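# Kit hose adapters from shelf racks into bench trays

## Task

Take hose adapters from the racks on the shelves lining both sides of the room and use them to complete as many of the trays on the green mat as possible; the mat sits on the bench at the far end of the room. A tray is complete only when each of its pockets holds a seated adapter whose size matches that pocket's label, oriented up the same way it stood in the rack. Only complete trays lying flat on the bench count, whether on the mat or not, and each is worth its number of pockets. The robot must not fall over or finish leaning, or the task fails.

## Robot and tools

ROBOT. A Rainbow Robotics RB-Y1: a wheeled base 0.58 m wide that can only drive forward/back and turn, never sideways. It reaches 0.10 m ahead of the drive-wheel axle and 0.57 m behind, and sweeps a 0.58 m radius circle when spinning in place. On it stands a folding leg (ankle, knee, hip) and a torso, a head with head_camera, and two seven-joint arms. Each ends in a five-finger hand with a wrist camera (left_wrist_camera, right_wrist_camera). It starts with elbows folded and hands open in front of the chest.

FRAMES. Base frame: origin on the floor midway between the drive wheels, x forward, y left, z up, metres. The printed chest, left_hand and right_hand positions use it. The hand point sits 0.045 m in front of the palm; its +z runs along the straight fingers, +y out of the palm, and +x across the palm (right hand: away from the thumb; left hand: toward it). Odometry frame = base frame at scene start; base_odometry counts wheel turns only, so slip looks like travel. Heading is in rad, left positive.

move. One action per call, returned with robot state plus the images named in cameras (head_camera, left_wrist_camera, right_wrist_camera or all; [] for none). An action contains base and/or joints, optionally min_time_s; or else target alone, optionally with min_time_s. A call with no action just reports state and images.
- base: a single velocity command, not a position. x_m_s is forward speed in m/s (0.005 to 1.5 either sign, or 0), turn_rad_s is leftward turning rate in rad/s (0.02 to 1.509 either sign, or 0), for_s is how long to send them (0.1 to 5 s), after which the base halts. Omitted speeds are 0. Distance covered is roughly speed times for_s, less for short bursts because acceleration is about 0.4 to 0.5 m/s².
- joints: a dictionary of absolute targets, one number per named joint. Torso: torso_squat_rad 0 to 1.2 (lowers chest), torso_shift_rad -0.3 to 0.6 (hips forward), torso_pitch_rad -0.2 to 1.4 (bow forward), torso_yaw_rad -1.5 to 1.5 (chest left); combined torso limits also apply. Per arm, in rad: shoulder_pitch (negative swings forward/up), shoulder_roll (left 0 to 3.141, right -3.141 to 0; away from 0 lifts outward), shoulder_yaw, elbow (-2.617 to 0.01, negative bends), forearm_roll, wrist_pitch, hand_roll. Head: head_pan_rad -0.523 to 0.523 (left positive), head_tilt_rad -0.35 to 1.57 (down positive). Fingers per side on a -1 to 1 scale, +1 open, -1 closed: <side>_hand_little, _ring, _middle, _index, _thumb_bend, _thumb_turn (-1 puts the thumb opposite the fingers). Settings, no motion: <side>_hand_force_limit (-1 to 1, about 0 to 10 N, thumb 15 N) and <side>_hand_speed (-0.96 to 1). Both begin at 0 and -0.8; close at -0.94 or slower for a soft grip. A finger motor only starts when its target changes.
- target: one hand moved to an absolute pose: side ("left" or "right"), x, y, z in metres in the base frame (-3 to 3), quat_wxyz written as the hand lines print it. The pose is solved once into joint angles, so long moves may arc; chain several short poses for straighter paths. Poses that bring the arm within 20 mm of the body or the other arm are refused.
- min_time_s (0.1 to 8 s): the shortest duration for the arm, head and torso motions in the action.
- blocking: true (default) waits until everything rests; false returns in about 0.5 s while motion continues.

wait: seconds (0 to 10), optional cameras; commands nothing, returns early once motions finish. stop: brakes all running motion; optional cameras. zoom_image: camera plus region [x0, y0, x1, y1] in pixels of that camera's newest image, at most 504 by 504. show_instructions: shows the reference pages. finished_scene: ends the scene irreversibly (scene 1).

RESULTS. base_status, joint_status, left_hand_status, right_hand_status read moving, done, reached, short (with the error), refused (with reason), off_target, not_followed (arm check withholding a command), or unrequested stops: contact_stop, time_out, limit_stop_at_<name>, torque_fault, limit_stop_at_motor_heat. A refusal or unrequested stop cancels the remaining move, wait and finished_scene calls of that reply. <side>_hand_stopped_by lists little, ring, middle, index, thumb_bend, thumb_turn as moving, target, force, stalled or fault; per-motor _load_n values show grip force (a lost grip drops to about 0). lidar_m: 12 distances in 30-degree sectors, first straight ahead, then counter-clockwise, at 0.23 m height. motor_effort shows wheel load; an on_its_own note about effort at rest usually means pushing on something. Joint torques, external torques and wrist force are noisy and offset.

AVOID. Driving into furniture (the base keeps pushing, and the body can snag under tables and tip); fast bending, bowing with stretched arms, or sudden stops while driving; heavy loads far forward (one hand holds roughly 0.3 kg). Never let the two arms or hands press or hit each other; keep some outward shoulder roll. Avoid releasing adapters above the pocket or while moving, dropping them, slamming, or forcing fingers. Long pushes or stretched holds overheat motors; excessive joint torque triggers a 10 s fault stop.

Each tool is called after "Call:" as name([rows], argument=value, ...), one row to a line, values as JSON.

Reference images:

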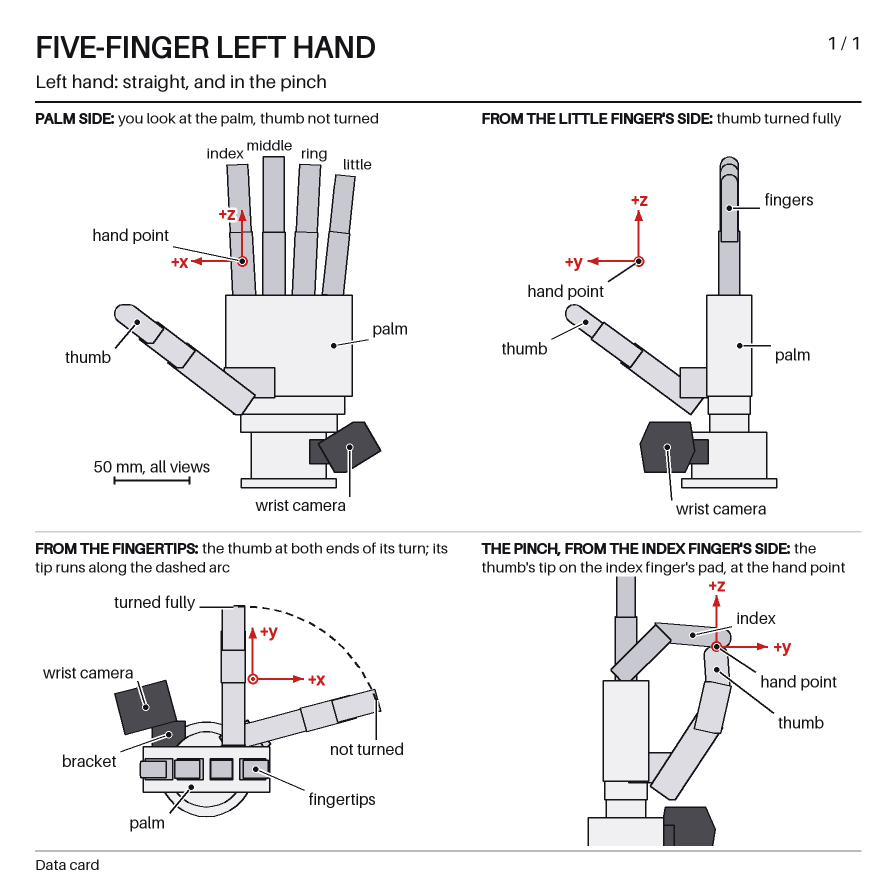

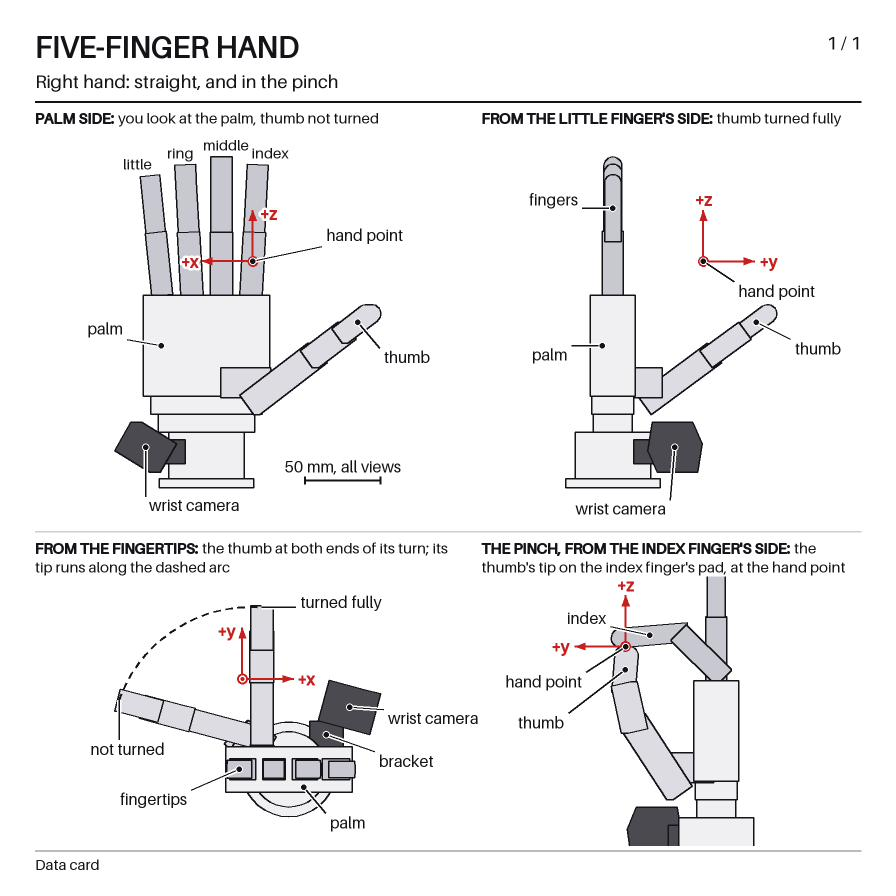

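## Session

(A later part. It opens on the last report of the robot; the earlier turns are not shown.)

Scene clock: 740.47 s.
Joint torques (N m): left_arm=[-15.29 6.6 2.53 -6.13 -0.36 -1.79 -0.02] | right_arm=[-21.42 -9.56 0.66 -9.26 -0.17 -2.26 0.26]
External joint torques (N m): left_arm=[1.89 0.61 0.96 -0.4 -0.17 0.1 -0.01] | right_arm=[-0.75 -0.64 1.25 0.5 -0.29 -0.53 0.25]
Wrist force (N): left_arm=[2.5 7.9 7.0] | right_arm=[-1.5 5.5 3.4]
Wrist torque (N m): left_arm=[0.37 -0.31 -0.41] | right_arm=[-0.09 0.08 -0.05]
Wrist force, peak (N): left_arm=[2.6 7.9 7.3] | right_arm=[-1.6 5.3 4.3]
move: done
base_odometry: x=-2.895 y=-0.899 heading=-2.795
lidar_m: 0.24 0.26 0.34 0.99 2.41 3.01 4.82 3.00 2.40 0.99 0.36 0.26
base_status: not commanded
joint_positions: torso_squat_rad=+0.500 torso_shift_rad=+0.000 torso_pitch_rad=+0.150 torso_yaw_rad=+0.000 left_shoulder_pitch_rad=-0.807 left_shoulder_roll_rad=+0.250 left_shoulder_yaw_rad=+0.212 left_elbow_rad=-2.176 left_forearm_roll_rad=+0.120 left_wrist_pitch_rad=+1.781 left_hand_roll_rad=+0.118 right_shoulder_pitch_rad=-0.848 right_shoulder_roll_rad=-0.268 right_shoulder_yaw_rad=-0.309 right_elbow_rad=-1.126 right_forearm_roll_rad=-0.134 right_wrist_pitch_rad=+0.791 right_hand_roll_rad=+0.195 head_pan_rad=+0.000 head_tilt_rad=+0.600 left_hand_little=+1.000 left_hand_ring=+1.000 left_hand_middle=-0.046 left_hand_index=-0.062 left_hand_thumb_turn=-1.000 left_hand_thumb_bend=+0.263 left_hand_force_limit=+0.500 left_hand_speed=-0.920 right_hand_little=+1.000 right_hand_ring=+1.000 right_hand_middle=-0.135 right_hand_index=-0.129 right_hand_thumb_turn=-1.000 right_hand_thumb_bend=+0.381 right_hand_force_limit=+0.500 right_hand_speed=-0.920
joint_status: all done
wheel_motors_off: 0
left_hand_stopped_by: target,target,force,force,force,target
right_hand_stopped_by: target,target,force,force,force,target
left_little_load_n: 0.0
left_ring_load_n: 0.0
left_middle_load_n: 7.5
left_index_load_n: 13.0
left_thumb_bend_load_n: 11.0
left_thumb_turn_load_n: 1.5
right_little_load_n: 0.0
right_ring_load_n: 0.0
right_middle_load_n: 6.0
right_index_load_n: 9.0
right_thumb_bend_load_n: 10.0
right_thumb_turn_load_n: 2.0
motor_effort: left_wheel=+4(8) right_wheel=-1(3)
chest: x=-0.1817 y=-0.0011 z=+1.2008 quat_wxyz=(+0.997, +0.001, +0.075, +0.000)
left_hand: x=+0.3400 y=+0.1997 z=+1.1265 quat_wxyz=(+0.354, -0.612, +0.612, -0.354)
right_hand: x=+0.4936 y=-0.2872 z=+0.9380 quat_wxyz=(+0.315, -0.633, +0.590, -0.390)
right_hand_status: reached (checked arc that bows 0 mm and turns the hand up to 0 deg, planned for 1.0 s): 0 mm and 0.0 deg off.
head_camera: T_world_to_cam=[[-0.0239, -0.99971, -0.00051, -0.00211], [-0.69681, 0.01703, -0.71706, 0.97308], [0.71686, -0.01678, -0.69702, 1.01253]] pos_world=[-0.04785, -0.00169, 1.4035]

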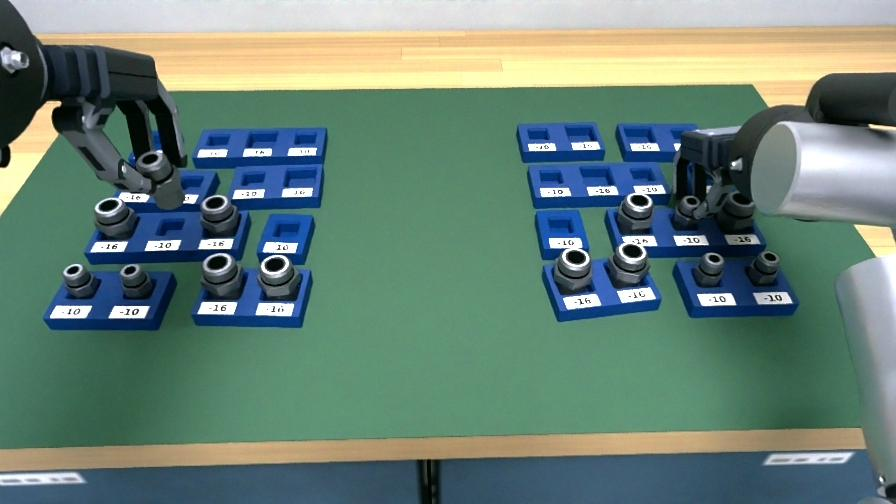

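Call:
move(target={"side": "right", "x": 0.494, "y": -0.2865, "z": 0.933, "quat_wxyz": [0.3156, -0.6329, 0.5897, -0.3903]}, min_time_s=1)

Call:
wait(seconds=0.2)

Scene clock: 741.97 s.
Joint torques (N m): left_arm=[-14.82 6.9 2.4 -6.31 -0.35 -1.66 0.01] | right_arm=[-21.18 -9.22 0.65 -9.32 0.26 -2.3 0.18]
External joint torques (N m): left_arm=[2.36 0.91 0.83 -0.58 -0.16 0.22 0.02] | right_arm=[-0.52 -0.33 1.23 0.46 0.13 -0.58 0.17]
Wrist force (N): left_arm=[2.5 7.7 7.1] | right_arm=[-1.7 4.8 3.2]
Wrist torque (N m): left_arm=[0.34 -0.30 -0.43] | right_arm=[-0.22 0.09 -0.13]
Wrist force, peak (N): left_arm=[2.6 7.8 7.2] | right_arm=[-2.5 5.3 3.8]
move: done
base_odometry: x=-2.895 y=-0.899 heading=-2.795
lidar_m: 0.24 0.25 0.36 0.98 2.42 3.01 4.81 3.01 2.40 1.01 0.36 0.26
base_status: not commanded
joint_positions: torso_squat_rad=+0.500 torso_shift_rad=+0.000 torso_pitch_rad=+0.150 torso_yaw_rad=+0.000 left_shoulder_pitch_rad=-0.807 left_shoulder_roll_rad=+0.250 left_shoulder_yaw_rad=+0.212 left_elbow_rad=-2.176 left_forearm_roll_rad=+0.120 left_wrist_pitch_rad=+1.781 left_hand_roll_rad=+0.118 right_shoulder_pitch_rad=-0.846 right_shoulder_roll_rad=-0.266 right_shoulder_yaw_rad=-0.308 right_elbow_rad=-1.112 right_forearm_roll_rad=-0.134 right_wrist_pitch_rad=+0.774 right_hand_roll_rad=+0.197 head_pan_rad=+0.000 head_tilt_rad=+0.600 left_hand_little=+1.000 left_hand_ring=+1.000 left_hand_middle=-0.046 left_hand_index=-0.062 left_hand_thumb_turn=-1.000 left_hand_thumb_bend=+0.263 left_hand_force_limit=+0.500 left_hand_speed=-0.920 right_hand_little=+1.000 right_hand_ring=+1.000 right_hand_middle=-0.135 right_hand_index=-0.129 right_hand_thumb_turn=-1.000 right_hand_thumb_bend=+0.381 right_hand_force_limit=+0.500 right_hand_speed=-0.920
joint_status: all done
wheel_motors_off: 0
left_hand_stopped_by: target,target,force,force,force,target
right_hand_stopped_by: target,target,force,force,force,target
left_little_load_n: 0.0
left_ring_load_n: 0.0
left_middle_load_n: 7.5
left_index_load_n: 13.0
left_thumb_bend_load_n: 11.0
left_thumb_turn_load_n: 1.5
right_little_load_n: 0.0
right_ring_load_n: 0.0
right_middle_load_n: 6.0
right_index_load_n: 9.0
right_thumb_bend_load_n: 10.0
right_thumb_turn_load_n: 2.0
motor_effort: left_wheel=+5(7) right_wheel=-2(3)
chest: x=-0.1817 y=-0.0011 z=+1.2008 quat_wxyz=(+0.997, +0.001, +0.075, +0.000)
left_hand: x=+0.3400 y=+0.1997 z=+1.1265 quat_wxyz=(+0.354, -0.612, +0.612, -0.354)
right_hand: x=+0.4937 y=-0.2867 z=+0.9329 quat_wxyz=(+0.315, -0.633, +0.590, -0.390)
right_hand_status: reached (checked arc that bows 0 mm and turns the hand up to 0 deg, planned for 1.0 s): 0 mm and 0.0 deg off.
pictures: none

Scene clock: 742.17 s.
Joint torques (N m): left_arm=[-14.51 6.94 2.65 -6.21 -0.11 -1.68 -0.01] | right_arm=[-21.16 -9.19 0.85 -9.34 0.26 -2.34 0.12]
External joint torques (N m): left_arm=[2.66 0.95 1.08 -0.48 0.08 0.21 0] | right_arm=[-0.5 -0.3 1.43 0.44 0.13 -0.61 0.11]
Wrist force (N): left_arm=[2.4 7.5 7.0] | right_arm=[-1.7 5.1 2.9]
Wrist torque (N m): left_arm=[0.32 -0.29 -0.43] | right_arm=[-0.15 0.08 -0.05]
Wrist force, peak (N): left_arm=[2.6 7.6 7.2] | right_arm=[-2.0 5.2 3.6]
base_odometry: x=-2.895 y=-0.899 heading=-2.795
lidar_m: 0.24 0.25 0.35 0.99 2.41 3.01 4.82 2.99 2.40 1.00 0.36 0.25
base_status: not commanded
joint_positions: torso_squat_rad=+0.500 torso_shift_rad=+0.000 torso_pitch_rad=+0.150 torso_yaw_rad=+0.000 left_shoulder_pitch_rad=-0.807 left_shoulder_roll_rad=+0.250 left_shoulder_yaw_rad=+0.212 left_elbow_rad=-2.176 left_forearm_roll_rad=+0.120 left_wrist_pitch_rad=+1.781 left_hand_roll_rad=+0.118 right_shoulder_pitch_rad=-0.846 right_shoulder_roll_rad=-0.266 right_shoulder_yaw_rad=-0.308 right_elbow_rad=-1.112 right_forearm_roll_rad=-0.134 right_wrist_pitch_rad=+0.774 right_hand_roll_rad=+0.197 head_pan_rad=+0.000 head_tilt_rad=+0.600 left_hand_little=+1.000 left_hand_ring=+1.000 left_hand_middle=-0.046 left_hand_index=-0.062 left_hand_thumb_turn=-1.000 left_hand_thumb_bend=+0.263 left_hand_force_limit=+0.500 left_hand_speed=-0.920 right_hand_little=+1.000 right_hand_ring=+1.000 right_hand_middle=-0.135 right_hand_index=-0.129 right_hand_thumb_turn=-1.000 right_hand_thumb_bend=+0.381 right_hand_force_limit=+0.500 right_hand_speed=-0.920
joint_status: all done
wheel_motors_off: 0
left_hand_stopped_by: target,target,force,force,force,target
right_hand_stopped_by: target,target,force,force,force,target
left_little_load_n: 0.0
left_ring_load_n: 0.0
left_middle_load_n: 7.5
left_index_load_n: 13.0
left_thumb_bend_load_n: 11.0
left_thumb_turn_load_n: 1.5
right_little_load_n: 0.0
right_ring_load_n: 0.0
right_middle_load_n: 6.0
right_index_load_n: 8.5
right_thumb_bend_load_n: 10.0
right_thumb_turn_load_n: 2.0
motor_effort: left_wheel=+5(7) right_wheel=-2(3)
chest: x=-0.1817 y=-0.0011 z=+1.2008 quat_wxyz=(+0.997, +0.001, +0.075, +0.000)
left_hand: x=+0.3400 y=+0.1997 z=+1.1265 quat_wxyz=(+0.354, -0.612, +0.612, -0.354)
right_hand: x=+0.4937 y=-0.2867 z=+0.9329 quat_wxyz=(+0.315, -0.633, +0.590, -0.390)
right_hand_status: reached (checked arc that bows 0 mm and turns the hand up to 0 deg, planned for 1.0 s): 0 mm and 0.0 deg off.
wait: 0.20 s; no rest
pictures: none

Not contacted yet; go a bit lower.

Call:
move(target={"side": "right", "x": 0.494, "y": -0.2865, "z": 0.93, "quat_wxyz": [0.3156, -0.6329, 0.5897, -0.3903]}, min_time_s=0.8)

Scene clock: 743.43 s.
Joint torques (N m): left_arm=[-15.16 6.8 2.61 -6.07 -0.18 -1.81 -0.09] | right_arm=[-18.49 -7.25 1.11 -6.49 -0.24 -0.92 0.24]
External joint torques (N m): left_arm=[2.02 0.81 1.04 -0.34 0.02 0.07 -0.08] | right_arm=[2.18 1.64 1.68 3.29 -0.37 0.8 0.23]
Wrist force (N): left_arm=[2.5 7.6 7.0] | right_arm=[-0.2 -2.8 -1.1]
Wrist torque (N m): left_arm=[0.33 -0.31 -0.41] | right_arm=[-0.39 0.11 -0.18]
Wrist force, peak (N): left_arm=[2.8 7.7 7.2] | right_arm=[-1.5 5.9 3.2]
move: done
base_odometry: x=-2.895 y=-0.899 heading=-2.795
lidar_m: 0.24 0.25 0.35 0.98 2.41 3.01 4.82 3.00 2.40 0.99 0.35 0.26
base_status: not commanded
joint_positions: torso_squat_rad=+0.500 torso_shift_rad=+0.000 torso_pitch_rad=+0.150 torso_yaw_rad=+0.000 left_shoulder_pitch_rad=-0.807 left_shoulder_roll_rad=+0.250 left_shoulder_yaw_rad=+0.212 left_elbow_rad=-2.176 left_forearm_roll_rad=+0.120 left_wrist_pitch_rad=+1.781 left_hand_roll_rad=+0.118 right_shoulder_pitch_rad=-0.845 right_shoulder_roll_rad=-0.265 right_shoulder_yaw_rad=-0.308 right_elbow_rad=-1.103 right_forearm_roll_rad=-0.134 right_wrist_pitch_rad=+0.763 right_hand_roll_rad=+0.198 head_pan_rad=+0.000 head_tilt_rad=+0.600 left_hand_little=+1.000 left_hand_ring=+1.000 left_hand_middle=-0.046 left_hand_index=-0.062 left_hand_thumb_turn=-1.000 left_hand_thumb_bend=+0.263 left_hand_force_limit=+0.500 left_hand_speed=-0.920 right_hand_little=+1.000 right_hand_ring=+1.000 right_hand_middle=-0.135 right_hand_index=-0.129 right_hand_thumb_turn=-1.000 right_hand_thumb_bend=+0.381 right_hand_force_limit=+0.500 right_hand_speed=-0.920
joint_status: all done
wheel_motors_off: 0
left_hand_stopped_by: target,target,force,force,force,target
right_hand_stopped_by: target,target,force,force,force,target
left_little_load_n: 0.0
left_ring_load_n: 0.0
left_middle_load_n: 8.0
left_index_load_n: 13.0
left_thumb_bend_load_n: 11.0
left_thumb_turn_load_n: 1.5
right_little_load_n: 0.0
right_ring_load_n: 0.0
right_middle_load_n: 6.0
right_index_load_n: 9.5
right_thumb_bend_load_n: 9.0
right_thumb_turn_load_n: 1.0
motor_effort: left_wheel=+4(7) right_wheel=-2(3)
chest: x=-0.1817 y=-0.0011 z=+1.2008 quat_wxyz=(+0.997, +0.001, +0.075, +0.000)
left_hand: x=+0.3399 y=+0.1997 z=+1.1266 quat_wxyz=(+0.354, -0.612, +0.612, -0.354)
right_hand: x=+0.4942 y=-0.2869 z=+0.9310 quat_wxyz=(+0.316, -0.632, +0.589, -0.391)
right_hand_status: reached (checked arc that bows 0 mm and turns the hand up to 0 deg, planned for 0.8 s): 1 mm and 0.1 deg off.
pictures: none

Call:
move(joints={"right_hand_speed": -0.85, "right_hand_index": 0.16, "right_hand_middle": 0.16, "right_hand_thumb_bend": 0.54})

Call:
move(target={"side": "right", "x": 0.4935, "y": -0.2865, "z": 0.97, "quat_wxyz": [0.3156, -0.6329, 0.5897, -0.3903]}, min_time_s=1.2, cameras=["head_camera"])

Call:
zoom_image(camera="head_camera", region=[630, 180, 730, 250])

Call:
move(target={"side": "right", "x": 0.45, "y": -0.26, "z": 1.06, "quat_wxyz": [0.3536, -0.6124, 0.6124, -0.3536]}, min_time_s=1)

Call:
move(joints={"right_shoulder_pitch_rad": -0.811, "right_shoulder_roll_rad": -0.255, "right_shoulder_yaw_rad": -0.201, "right_elbow_rad": -2.174, "right_forearm_roll_rad": -0.119, "right_wrist_pitch_rad": 1.784, "right_hand_roll_rad": -0.127}, min_time_s=1)

Call:
move(target={"side": "left", "x": 0.5121, "y": 0.3016, "z": 1.06, "quat_wxyz": [0.3536, -0.6124, 0.6124, -0.3536]}, min_time_s=1.5)

Call:
move(target={"side": "left", "x": 0.5121, "y": 0.3016, "z": 0.961, "quat_wxyz": [0.3536, -0.6124, 0.6124, -0.3536]}, min_time_s=1.5, cameras=["head_camera"])

Call:
zoom_image(camera="head_camera", region=[110, 180, 210, 250])

Scene clock: 745.30 s.
Joint torques (N m): left_arm=[-14.36 6.93 2.48 -6.24 -0.24 -1.83 -0.06] | right_arm=[-20.59 -9.03 0.35 -8.7 -0.11 -1.32 0.19]
External joint torques (N m): left_arm=[2.82 0.94 0.9 -0.51 -0.04 0.05 -0.06] | right_arm=[0.07 -0.15 0.92 1.09 -0.23 0.4 0.18]
Wrist force (N): left_arm=[2.4 7.6 7.1] | right_arm=[-1.7 2.9 3.9]
Wrist torque (N m): left_arm=[0.33 -0.28 -0.43] | right_arm=[-0.20 0.12 -0.07]
Wrist force, peak (N): left_arm=[2.4 8.0 7.1] | right_arm=[-1.9 4.6 4.4]
move: done
base_odometry: x=-2.895 y=-0.899 heading=-2.795
lidar_m: 0.24 0.25 0.35 0.99 2.41 3.00 4.81 3.01 2.40 0.99 0.36 0.25
base_status: not commanded
joint_positions: torso_squat_rad=+0.500 torso_shift_rad=+0.000 torso_pitch_rad=+0.150 torso_yaw_rad=+0.000 left_shoulder_pitch_rad=-0.807 left_shoulder_roll_rad=+0.250 left_shoulder_yaw_rad=+0.212 left_elbow_rad=-2.176 left_forearm_roll_rad=+0.120 left_wrist_pitch_rad=+1.781 left_hand_roll_rad=+0.118 right_shoulder_pitch_rad=-0.845 right_shoulder_roll_rad=-0.265 right_shoulder_yaw_rad=-0.308 right_elbow_rad=-1.102 right_forearm_roll_rad=-0.134 right_wrist_pitch_rad=+0.763 right_hand_roll_rad=+0.198 head_pan_rad=+0.000 head_tilt_rad=+0.600 left_hand_little=+1.000 left_hand_ring=+1.000 left_hand_middle=-0.046 left_hand_index=-0.062 left_hand_thumb_turn=-1.000 left_hand_thumb_bend=+0.263 left_hand_force_limit=+0.500 left_hand_speed=-0.920 right_hand_little=+1.000 right_hand_ring=+1.000 right_hand_middle=+0.160 right_hand_index=+0.160 right_hand_thumb_turn=-1.000 right_hand_thumb_bend=+0.540 right_hand_force_limit=+0.500 right_hand_speed=-0.850
joint_status: all done
wheel_motors_off: 0
left_hand_stopped_by: target,target,force,force,force,target
right_hand_stopped_by: target,target,target,target,target,target
left_little_load_n: 0.0
left_ring_load_n: 0.0
left_middle_load_n: 7.5
left_index_load_n: 13.0
left_thumb_bend_load_n: 11.0
left_thumb_turn_load_n: 1.5
right_little_load_n: 0.0
right_ring_load_n: 0.0
right_middle_load_n: 0.0
right_index_load_n: 0.0
right_thumb_bend_load_n: 0.0
right_thumb_turn_load_n: 0.0
motor_effort: left_wheel=+6(6) right_wheel=-2(3)
chest: x=-0.1817 y=-0.0011 z=+1.2008 quat_wxyz=(+0.997, +0.001, +0.075, +0.000)
left_hand: x=+0.3399 y=+0.1997 z=+1.1266 quat_wxyz=(+0.354, -0.612, +0.612, -0.354)
right_hand: x=+0.4939 y=-0.2867 z=+0.9303 quat_wxyz=(+0.316, -0.633, +0.590, -0.390)
pictures: none

Scene clock: 746.83 s.
Joint torques (N m): left_arm=[-14.54 6.74 2.25 -6.18 -0.24 -1.79 -0.09] | right_arm=[-22.06 -11.77 -1.52 -9.37 0.34 -1.49 -0.53]
External joint torques (N m): left_arm=[2.64 0.76 0.68 -0.45 -0.05 0.1 -0.08] | right_arm=[-1.17 -2.7 -0.86 0.25 0.2 0.24 -0.54]
Wrist force (N): left_arm=[2.4 7.7 6.8] | right_arm=[-1.9 3.5 3.6]
Wrist torque (N m): left_arm=[0.36 -0.28 -0.44] | right_arm=[-0.04 0.10 -0.28]
Wrist force, peak (N): left_arm=[2.3 7.8 7.4] | right_arm=[-2.1 4.3 4.4]
move: done
base_odometry: x=-2.895 y=-0.899 heading=-2.795
lidar_m: 0.24 0.25 0.36 0.98 2.41 3.01 4.81 3.00 2.40 0.99 0.35 0.25
base_status: not commanded
joint_positions: torso_squat_rad=+0.500 torso_shift_rad=+0.000 torso_pitch_rad=+0.150 torso_yaw_rad=+0.000 left_shoulder_pitch_rad=-0.807 left_shoulder_roll_rad=+0.250 left_shoulder_yaw_rad=+0.212 left_elbow_rad=-2.176 left_forearm_roll_rad=+0.120 left_wrist_pitch_rad=+1.781 left_hand_roll_rad=+0.118 right_shoulder_pitch_rad=-0.875 right_shoulder_roll_rad=-0.282 right_shoulder_yaw_rad=-0.310 right_elbow_rad=-1.196 right_forearm_roll_rad=-0.130 right_wrist_pitch_rad=+0.891 right_hand_roll_rad=+0.181 head_pan_rad=+0.000 head_tilt_rad=+0.600 left_hand_little=+1.000 left_hand_ring=+1.000 left_hand_middle=-0.046 left_hand_index=-0.062 left_hand_thumb_turn=-1.000 left_hand_thumb_bend=+0.263 left_hand_force_limit=+0.500 left_hand_speed=-0.920 right_hand_little=+1.000 right_hand_ring=+1.000 right_hand_middle=+0.160 right_hand_index=+0.160 right_hand_thumb_turn=-1.000 right_hand_thumb_bend=+0.540 right_hand_force_limit=+0.500 right_hand_speed=-0.850
joint_status: all done
wheel_motors_off: 0
left_hand_stopped_by: target,target,force,force,force,target
right_hand_stopped_by: target,target,target,target,target,target
left_little_load_n: 0.0
left_ring_load_n: 0.0
left_middle_load_n: 8.0
left_index_load_n: 13.5
left_thumb_bend_load_n: 11.5
left_thumb_turn_load_n: 1.5
right_little_load_n: 0.0
right_ring_load_n: 0.0
right_middle_load_n: 0.0
right_index_load_n: 0.0
right_thumb_bend_load_n: 0.0
right_thumb_turn_load_n: 0.0
motor_effort: left_wheel=+4(6) right_wheel=-2(3)
chest: x=-0.1817 y=-0.0011 z=+1.2008 quat_wxyz=(+0.997, +0.001, +0.075, +0.000)
left_hand: x=+0.3399 y=+0.1997 z=+1.1266 quat_wxyz=(+0.354, -0.612, +0.612, -0.354)
right_hand: x=+0.4938 y=-0.2863 z=+0.9693 quat_wxyz=(+0.315, -0.633, +0.590, -0.390)
right_hand_status: reached (checked arc that bows 1 mm and turns the hand up to 0 deg, planned for 1.2 s): 1 mm and 0.1 deg off.
head_camera: T_world_to_cam=[[-0.0239, -0.99971, -0.00052, -0.00211], [-0.69671, 0.01703, -0.71715, 0.97315], [0.71696, -0.01678, -0.69691, 1.01247]] pos_world=[-0.04795, -0.00169, 1.40351]

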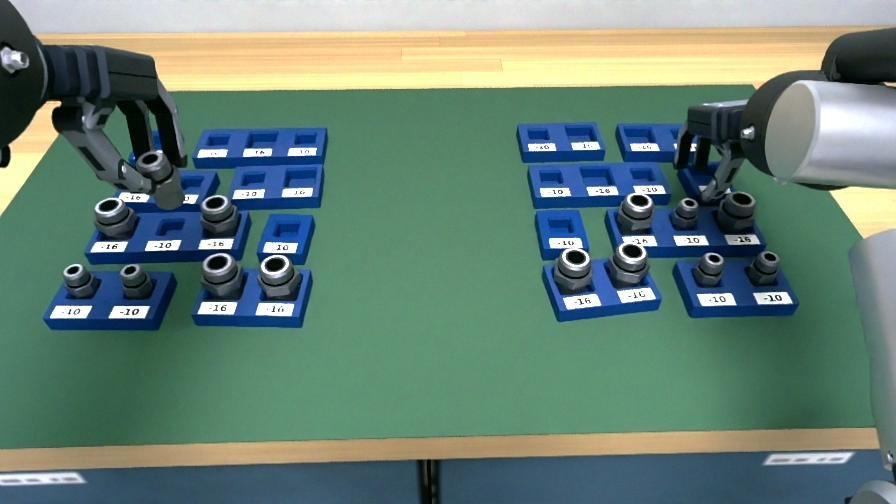

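Scaled by 5.040 from the camera's image (finer frame: 1280x720).

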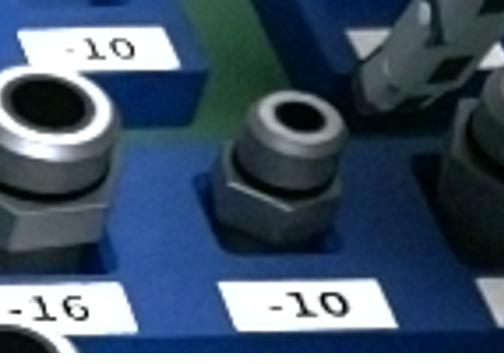

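Scene clock: 748.17 s.
Joint torques (N m): left_arm=[-14.75 6.73 2.7 -6.16 -0.31 -1.89 0.04] | right_arm=[-19.51 -10.47 -1.36 -7.9 -0.13 -1.72 -0.29]
External joint torques (N m): left_arm=[2.43 0.74 1.13 -0.43 -0.12 -0.01 0.04] | right_arm=[0.11 -1.87 -0.63 0.48 -0.15 0 -0.29]
Wrist force (N): left_arm=[2.6 7.6 7.2] | right_arm=[-0.7 3.1 4.1]
Wrist torque (N m): left_arm=[0.32 -0.31 -0.40] | right_arm=[-0.19 0.01 -0.19]
Wrist force, peak (N): left_arm=[2.8 7.7 7.3] | right_arm=[-2.0 3.9 3.9]
move: done
base_odometry: x=-2.895 y=-0.899 heading=-2.795
lidar_m: 0.23 0.25 0.35 0.98 2.42 3.00 4.81 2.99 2.40 1.00 0.36 0.26
base_status: not commanded
joint_positions: torso_squat_rad=+0.500 torso_shift_rad=+0.000 torso_pitch_rad=+0.150 torso_yaw_rad=+0.000 left_shoulder_pitch_rad=-0.807 left_shoulder_roll_rad=+0.250 left_shoulder_yaw_rad=+0.212 left_elbow_rad=-2.176 left_forearm_roll_rad=+0.120 left_wrist_pitch_rad=+1.781 left_hand_roll_rad=+0.118 right_shoulder_pitch_rad=-0.864 right_shoulder_roll_rad=-0.288 right_shoulder_yaw_rad=-0.337 right_elbow_rad=-1.589 right_forearm_roll_rad=-0.186 right_wrist_pitch_rad=+1.283 right_hand_roll_rad=+0.070 head_pan_rad=+0.000 head_tilt_rad=+0.600 left_hand_little=+1.000 left_hand_ring=+1.000 left_hand_middle=-0.046 left_hand_index=-0.062 left_hand_thumb_turn=-1.000 left_hand_thumb_bend=+0.263 left_hand_force_limit=+0.500 left_hand_speed=-0.920 right_hand_little=+1.000 right_hand_ring=+1.000 right_hand_middle=+0.160 right_hand_index=+0.160 right_hand_thumb_turn=-1.000 right_hand_thumb_bend=+0.540 right_hand_force_limit=+0.500 right_hand_speed=-0.850
joint_status: all done
wheel_motors_off: 0
left_hand_stopped_by: target,target,force,force,force,target
right_hand_stopped_by: target,target,target,target,target,target
left_little_load_n: 0.0
left_ring_load_n: 0.0
left_middle_load_n: 7.5
left_index_load_n: 13.0
left_thumb_bend_load_n: 11.0
left_thumb_turn_load_n: 1.5
right_little_load_n: 0.0
right_ring_load_n: 0.0
right_middle_load_n: 0.0
right_index_load_n: 0.0
right_thumb_bend_load_n: 0.0
right_thumb_turn_load_n: 0.0
motor_effort: left_wheel=+5(6) right_wheel=-2(3)
chest: x=-0.1817 y=-0.0011 z=+1.2008 quat_wxyz=(+0.997, +0.001, +0.075, +0.000)
left_hand: x=+0.3399 y=+0.1997 z=+1.1266 quat_wxyz=(+0.354, -0.612, +0.612, -0.354)
right_hand: x=+0.4500 y=-0.2598 z=+1.0599 quat_wxyz=(+0.354, -0.613, +0.612, -0.353)
right_hand_status: reached (checked arc that bows 11 mm and turns the hand up to 7 deg, planned for 1.0 s): 0 mm and 0.0 deg off.
pictures: none

Scene clock: 749.50 s.
Joint torques (N m): left_arm=[-14.01 6.97 2.85 -6.13 -0.25 -1.85 -0.11] | right_arm=[-16.64 -6.39 -0.92 -4.88 0.26 -1.71 -0.22]
External joint torques (N m): left_arm=[3.17 0.98 1.28 -0.4 -0.06 0.04 -0.1] | right_arm=[-0.39 -0.49 0.39 0.36 -0.01 0 -0.23]
Wrist force (N): left_arm=[2.5 7.5 6.8] | right_arm=[-1.4 3.6 3.6]
Wrist torque (N m): left_arm=[0.32 -0.30 -0.42] | right_arm=[-0.03 0.12 -0.22]
Wrist force, peak (N): left_arm=[2.6 7.8 7.2] | right_arm=[-1.2 4.0 4.9]
move: done
base_odometry: x=-2.895 y=-0.899 heading=-2.795
lidar_m: 0.24 0.25 0.35 0.98 2.41 3.01 4.82 3.00 2.40 0.99 0.35 0.26
base_status: not commanded
joint_positions: torso_squat_rad=+0.500 torso_shift_rad=+0.000 torso_pitch_rad=+0.150 torso_yaw_rad=+0.000 left_shoulder_pitch_rad=-0.807 left_shoulder_roll_rad=+0.250 left_shoulder_yaw_rad=+0.212 left_elbow_rad=-2.176 left_forearm_roll_rad=+0.120 left_wrist_pitch_rad=+1.781 left_hand_roll_rad=+0.118 right_shoulder_pitch_rad=-0.811 right_shoulder_roll_rad=-0.255 right_shoulder_yaw_rad=-0.201 right_elbow_rad=-2.174 right_forearm_roll_rad=-0.119 right_wrist_pitch_rad=+1.784 right_hand_roll_rad=-0.127 head_pan_rad=+0.000 head_tilt_rad=+0.600 left_hand_little=+1.000 left_hand_ring=+1.000 left_hand_middle=-0.046 left_hand_index=-0.062 left_hand_thumb_turn=-1.000 left_hand_thumb_bend=+0.263 left_hand_force_limit=+0.500 left_hand_speed=-0.920 right_hand_little=+1.000 right_hand_ring=+1.000 right_hand_middle=+0.160 right_hand_index=+0.160 right_hand_thumb_turn=-1.000 right_hand_thumb_bend=+0.540 right_hand_force_limit=+0.500 right_hand_speed=-0.850
joint_status: all done
wheel_motors_off: 0
left_hand_stopped_by: target,target,force,force,force,target
right_hand_stopped_by: target,target,target,target,target,target
left_little_load_n: 0.0
left_ring_load_n: 0.0
left_middle_load_n: 8.0
left_index_load_n: 13.0
left_thumb_bend_load_n: 11.0
left_thumb_turn_load_n: 1.5
right_little_load_n: 0.0
right_ring_load_n: 0.0
right_middle_load_n: 0.0
right_index_load_n: 0.0
right_thumb_bend_load_n: 0.0
right_thumb_turn_load_n: 0.0
motor_effort: left_wheel=+4(7) right_wheel=-2(3)
chest: x=-0.1817 y=-0.0011 z=+1.2008 quat_wxyz=(+0.997, +0.001, +0.075, +0.000)
left_hand: x=+0.3399 y=+0.1997 z=+1.1266 quat_wxyz=(+0.354, -0.612, +0.612, -0.354)
right_hand: x=+0.3400 y=-0.2000 z=+1.1263 quat_wxyz=(+0.353, -0.613, +0.612, -0.353)
pictures: none

Scene clock: 751.33 s.
Joint torques (N m): left_arm=[-21.07 11.61 2.38 -9.77 0.37 -1.56 0.15] | right_arm=[-16.55 -6.52 -0.79 -4.77 0.28 -1.68 -0.17]
External joint torques (N m): left_arm=[2.82 0.12 1.41 0.43 0.02 0.31 0.16] | right_arm=[-0.3 -0.62 0.52 0.47 0.01 0.03 -0.18]
Wrist force (N): left_arm=[2.5 7.7 7.2] | right_arm=[0.0 3.7 4.4]
Wrist torque (N m): left_arm=[0.35 -0.27 -0.44] | right_arm=[-0.10 -0.09 -0.11]
Wrist force, peak (N): left_arm=[3.0 9.0 7.0] | right_arm=[-0.6 3.7 4.9]
move: done
base_odometry: x=-2.895 y=-0.899 heading=-2.795
lidar_m: 0.23 0.25 0.35 0.98 2.41 3.02 4.82 2.99 2.39 0.98 0.36 0.26
base_status: not commanded
joint_positions: torso_squat_rad=+0.500 torso_shift_rad=+0.000 torso_pitch_rad=+0.150 torso_yaw_rad=+0.000 left_shoulder_pitch_rad=-1.063 left_shoulder_roll_rad=+0.414 left_shoulder_yaw_rad=+0.387 left_elbow_rad=-1.107 left_forearm_roll_rad=+0.270 left_wrist_pitch_rad=+1.048 left_hand_roll_rad=-0.191 right_shoulder_pitch_rad=-0.811 right_shoulder_roll_rad=-0.255 right_shoulder_yaw_rad=-0.201 right_elbow_rad=-2.174 right_forearm_roll_rad=-0.119 right_wrist_pitch_rad=+1.784 right_hand_roll_rad=-0.127 head_pan_rad=+0.000 head_tilt_rad=+0.600 left_hand_little=+1.000 left_hand_ring=+1.000 left_hand_middle=-0.046 left_hand_index=-0.062 left_hand_thumb_turn=-1.000 left_hand_thumb_bend=+0.263 left_hand_force_limit=+0.500 left_hand_speed=-0.920 right_hand_little=+1.000 right_hand_ring=+1.000 right_hand_middle=+0.160 right_hand_index=+0.160 right_hand_thumb_turn=-1.000 right_hand_thumb_bend=+0.540 right_hand_force_limit=+0.500 right_hand_speed=-0.850
joint_status: all done
wheel_motors_off: 0
left_hand_stopped_by: target,target,force,force,force,target
right_hand_stopped_by: target,target,target,target,target,target
left_little_load_n: 0.0
left_ring_load_n: -0.5
left_middle_load_n: 7.5
left_index_load_n: 13.5
left_thumb_bend_load_n: 11.5
left_thumb_turn_load_n: 1.5
right_little_load_n: 0.0
right_ring_load_n: 0.0
right_middle_load_n: 0.0
right_index_load_n: -0.5
right_thumb_bend_load_n: 0.0
right_thumb_turn_load_n: 0.0
motor_effort: left_wheel=+5(8) right_wheel=-2(3)
chest: x=-0.1817 y=-0.0011 z=+1.2008 quat_wxyz=(+0.997, +0.001, +0.075, +0.000)
left_hand: x=+0.5114 y=+0.3016 z=+1.0604 quat_wxyz=(+0.355, -0.612, +0.611, -0.354)
left_hand_status: reached (checked arc that bows 44 mm and turns the hand up to 6 deg, planned for 1.5 s): 1 mm and 0.2 deg off.
right_hand: x=+0.3400 y=-0.2000 z=+1.1263 quat_wxyz=(+0.353, -0.613, +0.612, -0.353)
pictures: none

Scene clock: 753.17 s.
Joint torques (N m): left_arm=[-19.22 10.52 2.53 -10.38 0.5 -1.94 -0.14] | right_arm=[-16.66 -6.3 -0.63 -4.75 0.29 -1.67 -0.24]
External joint torques (N m): left_arm=[4.13 -0.67 1.81 0.4 0.08 -0.12 -0.13] | right_arm=[-0.42 -0.4 0.68 0.49 0.02 0.04 -0.25]
Wrist force (N): left_arm=[2.3 7.6 7.3] | right_arm=[-1.4 3.9 4.3]
Wrist torque (N m): left_arm=[0.32 -0.26 -0.44] | right_arm=[-0.04 0.13 -0.22]
Wrist force, peak (N): left_arm=[2.4 8.1 7.3] | right_arm=[-0.8 3.6 5.0]
move: done
base_odometry: x=-2.895 y=-0.899 heading=-2.795
lidar_m: 0.24 0.25 0.36 0.99 2.40 3.01 4.81 3.01 2.39 0.98 0.35 0.25
base_status: not commanded
joint_positions: torso_squat_rad=+0.500 torso_shift_rad=+0.000 torso_pitch_rad=+0.150 torso_yaw_rad=+0.000 left_shoulder_pitch_rad=-0.962 left_shoulder_roll_rad=+0.353 left_shoulder_yaw_rad=+0.399 left_elbow_rad=-0.941 left_forearm_roll_rad=+0.313 left_wrist_pitch_rad=+0.778 left_hand_roll_rad=-0.293 right_shoulder_pitch_rad=-0.811 right_shoulder_roll_rad=-0.255 right_shoulder_yaw_rad=-0.201 right_elbow_rad=-2.174 right_forearm_roll_rad=-0.119 right_wrist_pitch_rad=+1.784 right_hand_roll_rad=-0.127 head_pan_rad=+0.000 head_tilt_rad=+0.600 left_hand_little=+1.000 left_hand_ring=+1.000 left_hand_middle=-0.046 left_hand_index=-0.062 left_hand_thumb_turn=-1.000 left_hand_thumb_bend=+0.263 left_hand_force_limit=+0.500 left_hand_speed=-0.920 right_hand_little=+1.000 right_hand_ring=+1.000 right_hand_middle=+0.160 right_hand_index=+0.160 right_hand_thumb_turn=-1.000 right_hand_thumb_bend=+0.540 right_hand_force_limit=+0.500 right_hand_speed=-0.850
joint_status: all done
wheel_motors_off: 0
left_hand_stopped_by: target,target,force,force,force,target
right_hand_stopped_by: target,target,target,target,target,target
left_little_load_n: 0.0
left_ring_load_n: 0.0
left_middle_load_n: 7.5
left_index_load_n: 13.5
left_thumb_bend_load_n: 11.5
left_thumb_turn_load_n: 1.5
right_little_load_n: 0.0
right_ring_load_n: 0.0
right_middle_load_n: 0.0
right_index_load_n: 0.0
right_thumb_bend_load_n: 0.0
right_thumb_turn_load_n: 0.0
motor_effort: left_wheel=+2(7) right_wheel=-2(3)
chest: x=-0.1817 y=-0.0011 z=+1.2008 quat_wxyz=(+0.997, +0.001, +0.075, +0.000)
left_hand: x=+0.5122 y=+0.3016 z=+0.9615 quat_wxyz=(+0.354, -0.612, +0.612, -0.354)
left_hand_status: reached (checked arc that bows 4 mm and turns the hand up to 1 deg, planned for 1.5 s): 0 mm and 0.1 deg off.
right_hand: x=+0.3400 y=-0.2000 z=+1.1263 quat_wxyz=(+0.353, -0.613, +0.612, -0.353)
head_camera: T_world_to_cam=[[-0.0239, -0.99971, -0.00052, -0.00211], [-0.69671, 0.01703, -0.71715, 0.97315], [0.71696, -0.01678, -0.69691, 1.01247]] pos_world=[-0.04795, -0.00169, 1.40351]

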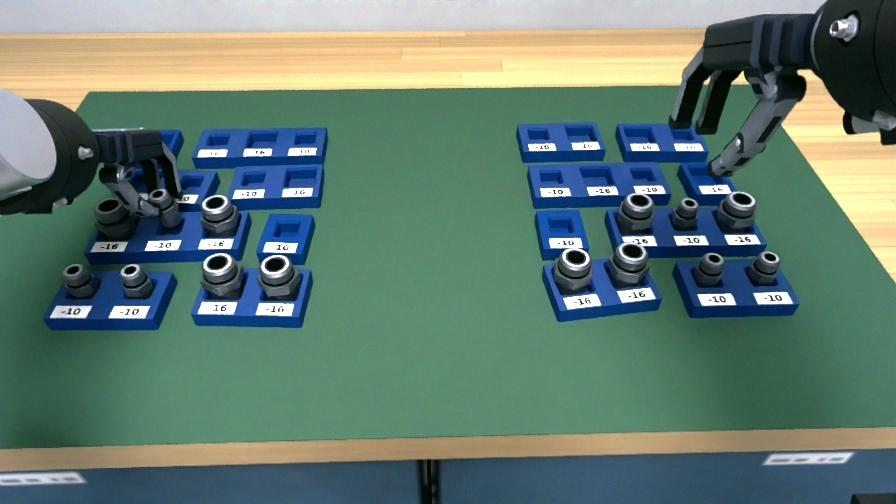

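Scaled by 5.040 from the camera's image (finer frame: 1280x720).

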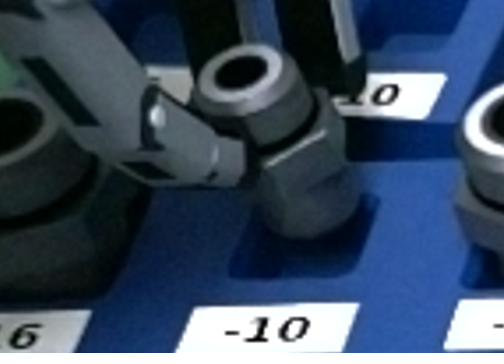

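Call:
move(target={"side": "left", "x": 0.5195, "y": 0.3043, "z": 0.966, "quat_wxyz": [0.3239, -0.6226, 0.658, -0.2733]}, min_time_s=1.2, cameras=["head_camera", "left_wrist_camera"])

Call:
zoom_image(camera="head_camera", region=[110, 180, 210, 250])

Scene clock: 755.77 s.
Joint torques (N m): left_arm=[-22.76 11.61 -1.05 -9.96 -0.08 -1.37 0.23] | right_arm=[-16.2 -6.72 -0.88 -4.91 0.2 -1.84 -0.22]
External joint torques (N m): left_arm=[3.16 0.12 -1.52 0.65 -0.32 0.31 0.25] | right_arm=[0.05 -0.82 0.42 0.33 -0.08 -0.13 -0.22]
Wrist force (N): left_arm=[3.0 6.8 7.9] | right_arm=[-0.5 3.3 4.4]
Wrist torque (N m): left_arm=[0.25 -0.29 -0.22] | right_arm=[-0.18 -0.04 -0.13]
Wrist force, peak (N): left_arm=[-0.7 -8.4 -9.5] | right_arm=[-0.4 4.0 5.0]
move: done
base_odometry: x=-2.895 y=-0.899 heading=-2.795
lidar_m: 0.24 0.25 0.36 0.98 2.43 3.01 4.81 3.01 2.40 0.99 0.36 0.25
base_status: not commanded
joint_positions: torso_squat_rad=+0.500 torso_shift_rad=+0.000 torso_pitch_rad=+0.150 torso_yaw_rad=+0.000 left_shoulder_pitch_rad=-1.273 left_shoulder_roll_rad=+0.446 left_shoulder_yaw_rad=+0.340 left_elbow_rad=-0.463 left_forearm_roll_rad=+0.201 left_wrist_pitch_rad=+0.771 left_hand_roll_rad=-0.276 right_shoulder_pitch_rad=-0.811 right_shoulder_roll_rad=-0.255 right_shoulder_yaw_rad=-0.201 right_elbow_rad=-2.174 right_forearm_roll_rad=-0.119 right_wrist_pitch_rad=+1.784 right_hand_roll_rad=-0.127 head_pan_rad=+0.000 head_tilt_rad=+0.600 left_hand_little=+1.000 left_hand_ring=+1.000 left_hand_middle=-0.046 left_hand_index=-0.062 left_hand_thumb_turn=-1.000 left_hand_thumb_bend=+0.265 left_hand_force_limit=+0.500 left_hand_speed=-0.920 right_hand_little=+1.000 right_hand_ring=+1.000 right_hand_middle=+0.160 right_hand_index=+0.160 right_hand_thumb_turn=-1.000 right_hand_thumb_bend=+0.540 right_hand_force_limit=+0.500 right_hand_speed=-0.850
joint_status: all done
wheel_motors_off: 0
left_hand_stopped_by: target,target,force,force,force,target
right_hand_stopped_by: target,target,target,target,target,target
left_little_load_n: 0.0
left_ring_load_n: 0.0
left_middle_load_n: 7.5
left_index_load_n: 15.5
left_thumb_bend_load_n: 12.0
left_thumb_turn_load_n: 1.5
right_little_load_n: 0.0
right_ring_load_n: 0.0
right_middle_load_n: 0.0
right_index_load_n: 0.0
right_thumb_bend_load_n: 0.0
right_thumb_turn_load_n: 0.0
motor_effort: left_wheel=+7(7) right_wheel=-2(3)
chest: x=-0.1819 y=-0.0012 z=+1.2008 quat_wxyz=(+0.997, +0.001, +0.075, +0.000)
left_hand: x=+0.5192 y=+0.3042 z=+0.9666 quat_wxyz=(+0.326, -0.622, +0.657, -0.274)
left_hand_status: reached (checked arc that bows 14 mm and turns the hand up to 11 deg, planned for 1.2 s): 1 mm and 0.3 deg off.
right_hand: x=+0.3398 y=-0.2000 z=+1.1264 quat_wxyz=(+0.353, -0.613, +0.612, -0.353)
head_camera: T_world_to_cam=[[-0.0239, -0.99971, -0.00067, -0.00191], [-0.6965, 0.01713, -0.71735, 0.9733], [0.71716, -0.01668, -0.69671, 1.01248]] pos_world=[-0.04825, -0.00169, 1.40361]
left_wrist_camera: T_world_to_cam=[[0.62313, -0.29316, 0.7251, -0.9323], [-0.5216, -0.84658, 0.10598, 0.42572], [0.58278, -0.44425, -0.68044, 0.60018]] pos_world=[0.45323, 0.35372, 1.03928]

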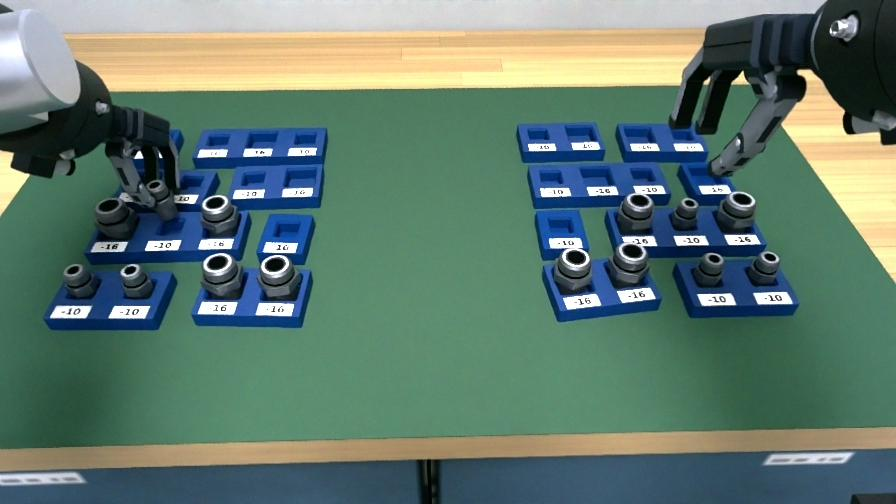

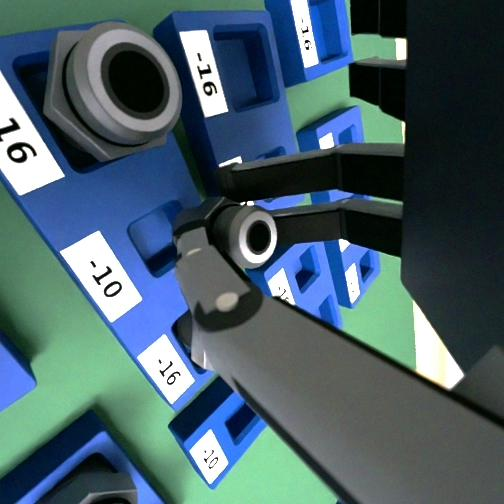

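Scaled by 5.040 from the camera's image (finer frame: 1280x720).

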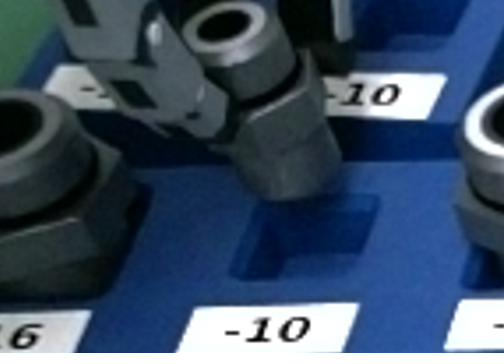

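Call:
move(target={"side": "left", "x": 0.5118, "y": 0.3021, "z": 0.985, "quat_wxyz": [0.2861, -0.6371, 0.6753, -0.2376]}, min_time_s=1.2)

Call:
move(target={"side": "left", "x": 0.5118, "y": 0.3021, "z": 0.968, "quat_wxyz": [0.2861, -0.6371, 0.6753, -0.2376]}, min_time_s=1.2, cameras=["head_camera", "left_wrist_camera"])

Call:
zoom_image(camera="head_camera", region=[110, 180, 210, 250])

Scene clock: 758.30 s.
Joint torques (N m): left_arm=[-24.12 12.4 -1.28 -9.64 -0.08 -1.31 0.15] | right_arm=[-16.41 -6.46 -1.25 -4.9 0.19 -1.71 -0.33]
External joint torques (N m): left_arm=[2.36 1.23 -1.58 0.83 -0.28 0.28 0.16] | right_arm=[-0.16 -0.56 0.05 0.34 -0.08 0 -0.34]
Wrist force (N): left_arm=[2.9 6.5 8.6] | right_arm=[-0.8 3.7 3.8]
Wrist torque (N m): left_arm=[0.20 -0.26 -0.21] | right_arm=[-0.11 -0.02 -0.18]
Wrist force, peak (N): left_arm=[3.1 6.9 8.5] | right_arm=[-0.6 4.2 5.1]
move: short
base_odometry: x=-2.895 y=-0.899 heading=-2.795
lidar_m: 0.24 0.26 0.36 0.98 2.40 3.01 4.81 3.00 2.40 0.98 0.35 0.26
base_status: not commanded
joint_positions: torso_squat_rad=+0.500 torso_shift_rad=+0.000 torso_pitch_rad=+0.150 torso_yaw_rad=+0.000 left_shoulder_pitch_rad=-1.422 left_shoulder_roll_rad=+0.490 left_shoulder_yaw_rad=+0.313 left_elbow_rad=-0.267 left_forearm_roll_rad=+0.173 left_wrist_pitch_rad=+0.798 left_hand_roll_rad=-0.254 right_shoulder_pitch_rad=-0.811 right_shoulder_roll_rad=-0.255 right_shoulder_yaw_rad=-0.201 right_elbow_rad=-2.174 right_forearm_roll_rad=-0.119 right_wrist_pitch_rad=+1.784 right_hand_roll_rad=-0.127 head_pan_rad=+0.000 head_tilt_rad=+0.600 left_hand_little=+1.000 left_hand_ring=+1.000 left_hand_middle=-0.046 left_hand_index=-0.062 left_hand_thumb_turn=-1.000 left_hand_thumb_bend=+0.265 left_hand_force_limit=+0.500 left_hand_speed=-0.920 right_hand_little=+1.000 right_hand_ring=+1.000 right_hand_middle=+0.160 right_hand_index=+0.160 right_hand_thumb_turn=-1.000 right_hand_thumb_bend=+0.540 right_hand_force_limit=+0.500 right_hand_speed=-0.850
joint_status: all done
wheel_motors_off: 0
left_hand_stopped_by: target,target,force,force,force,target
right_hand_stopped_by: target,target,target,target,target,target
left_little_load_n: 0.0
left_ring_load_n: 0.0
left_middle_load_n: 7.5
left_index_load_n: 15.5
left_thumb_bend_load_n: 12.0
left_thumb_turn_load_n: 1.5
right_little_load_n: 0.0
right_ring_load_n: 0.0
right_middle_load_n: 0.0
right_index_load_n: 0.0
right_thumb_bend_load_n: 0.0
right_thumb_turn_load_n: 0.0
motor_effort: left_wheel=+5(7) right_wheel=-2(3)
chest: x=-0.1819 y=-0.0012 z=+1.2008 quat_wxyz=(+0.997, +0.001, +0.075, +0.000)
left_hand: x=+0.5112 y=+0.3019 z=+0.9852 quat_wxyz=(+0.305, -0.633, +0.667, -0.248)
left_hand_status: short (checked arc that bows 5 mm and turns the hand up to 4 deg, as near as the solve gets, planned for 1.2 s): 1 mm and 2.6 deg off. The place is met; only the turn is off.
right_hand: x=+0.3398 y=-0.2000 z=+1.1264 quat_wxyz=(+0.353, -0.613, +0.612, -0.353)
pictures: none

Scene clock: 759.83 s.
Joint torques (N m): left_arm=[-21.71 10.43 2.22 -10.13 0.23 -1.61 -0.18] | right_arm=[-16.26 -6.49 -1.14 -4.81 0.34 -1.68 -0.31]
External joint torques (N m): left_arm=[4.65 -0.79 1.92 0.31 0.05 -0.01 -0.17] | right_arm=[-0.01 -0.6 0.16 0.43 0.07 0.03 -0.32]
Wrist force (N): left_arm=[3.0 6.4 8.2] | right_arm=[-1.2 3.0 3.8]
Wrist torque (N m): left_arm=[0.21 -0.30 -0.38] | right_arm=[-0.15 0.09 -0.24]
Wrist force, peak (N): left_arm=[3.2 6.7 8.5] | right_arm=[-0.2 3.9 4.7]
move: short
base_odometry: x=-2.895 y=-0.899 heading=-2.795
lidar_m: 0.24 0.25 0.35 0.99 2.41 3.01 4.81 3.00 2.40 1.00 0.36 0.26
base_status: not commanded
joint_positions: torso_squat_rad=+0.500 torso_shift_rad=+0.000 torso_pitch_rad=+0.150 torso_yaw_rad=+0.000 left_shoulder_pitch_rad=-1.391 left_shoulder_roll_rad=+0.476 left_shoulder_yaw_rad=+0.314 left_elbow_rad=-0.267 left_forearm_roll_rad=+0.175 left_wrist_pitch_rad=+0.754 left_hand_roll_rad=-0.256 right_shoulder_pitch_rad=-0.811 right_shoulder_roll_rad=-0.255 right_shoulder_yaw_rad=-0.201 right_elbow_rad=-2.174 right_forearm_roll_rad=-0.119 right_wrist_pitch_rad=+1.784 right_hand_roll_rad=-0.127 head_pan_rad=+0.000 head_tilt_rad=+0.600 left_hand_little=+1.000 left_hand_ring=+1.000 left_hand_middle=-0.046 left_hand_index=-0.062 left_hand_thumb_turn=-1.000 left_hand_thumb_bend=+0.265 left_hand_force_limit=+0.500 left_hand_speed=-0.920 right_hand_little=+1.000 right_hand_ring=+1.000 right_hand_middle=+0.160 right_hand_index=+0.160 right_hand_thumb_turn=-1.000 right_hand_thumb_bend=+0.540 right_hand_force_limit=+0.500 right_hand_speed=-0.850
joint_status: all done
wheel_motors_off: 0
left_hand_stopped_by: target,target,force,force,force,target
right_hand_stopped_by: target,target,target,target,target,target
left_little_load_n: 0.0
left_ring_load_n: 0.0
left_middle_load_n: 7.5
left_index_load_n: 15.5
left_thumb_bend_load_n: 12.0
left_thumb_turn_load_n: 1.5
right_little_load_n: 0.0
right_ring_load_n: 0.0
right_middle_load_n: 0.0
right_index_load_n: 0.0
right_thumb_bend_load_n: 0.0
right_thumb_turn_load_n: 0.0
motor_effort: left_wheel=+5(8) right_wheel=-2(3)
chest: x=-0.1819 y=-0.0012 z=+1.2008 quat_wxyz=(+0.997, +0.001, +0.075, +0.000)
left_hand: x=+0.5113 y=+0.3022 z=+0.9687 quat_wxyz=(+0.309, -0.632, +0.665, -0.249)
left_hand_status: short (checked arc that bows 1 mm and turns the hand up to 1 deg, as near as the solve gets, planned for 1.2 s): 1 mm and 3.2 deg off. The place is met; only the turn is off.
right_hand: x=+0.3398 y=-0.2000 z=+1.1264 quat_wxyz=(+0.353, -0.613, +0.612, -0.353)
head_camera: T_world_to_cam=[[-0.0239, -0.99971, -0.00067, -0.00191], [-0.6965, 0.01713, -0.71735, 0.9733], [0.71716, -0.01668, -0.69671, 1.01248]] pos_world=[-0.04825, -0.00169, 1.40361]
left_wrist_camera: T_world_to_cam=[[0.6706, -0.29439, 0.68091, -0.91052], [-0.50634, -0.85246, 0.13012, 0.39025], [0.54214, -0.43203, -0.72072, 0.66137]] pos_world=[0.44964, 0.35036, 1.04586]

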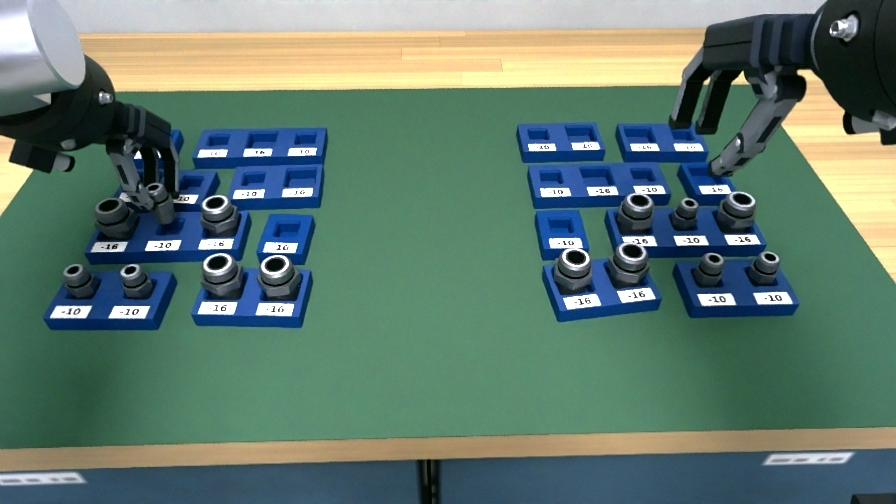

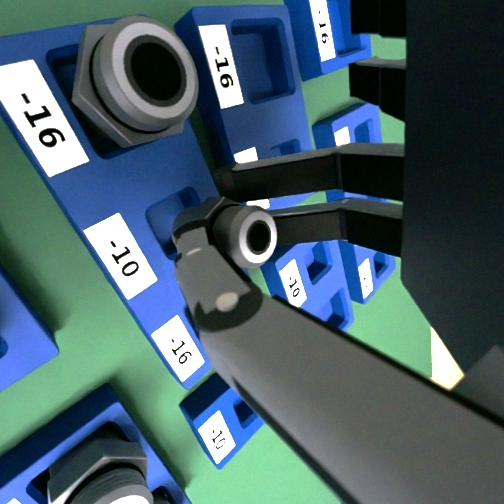

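Scaled by 5.040 from the camera's image (finer frame: 1280x720).

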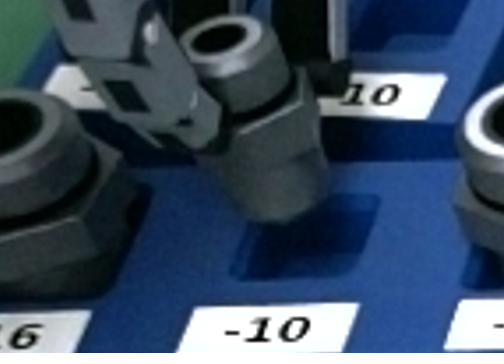

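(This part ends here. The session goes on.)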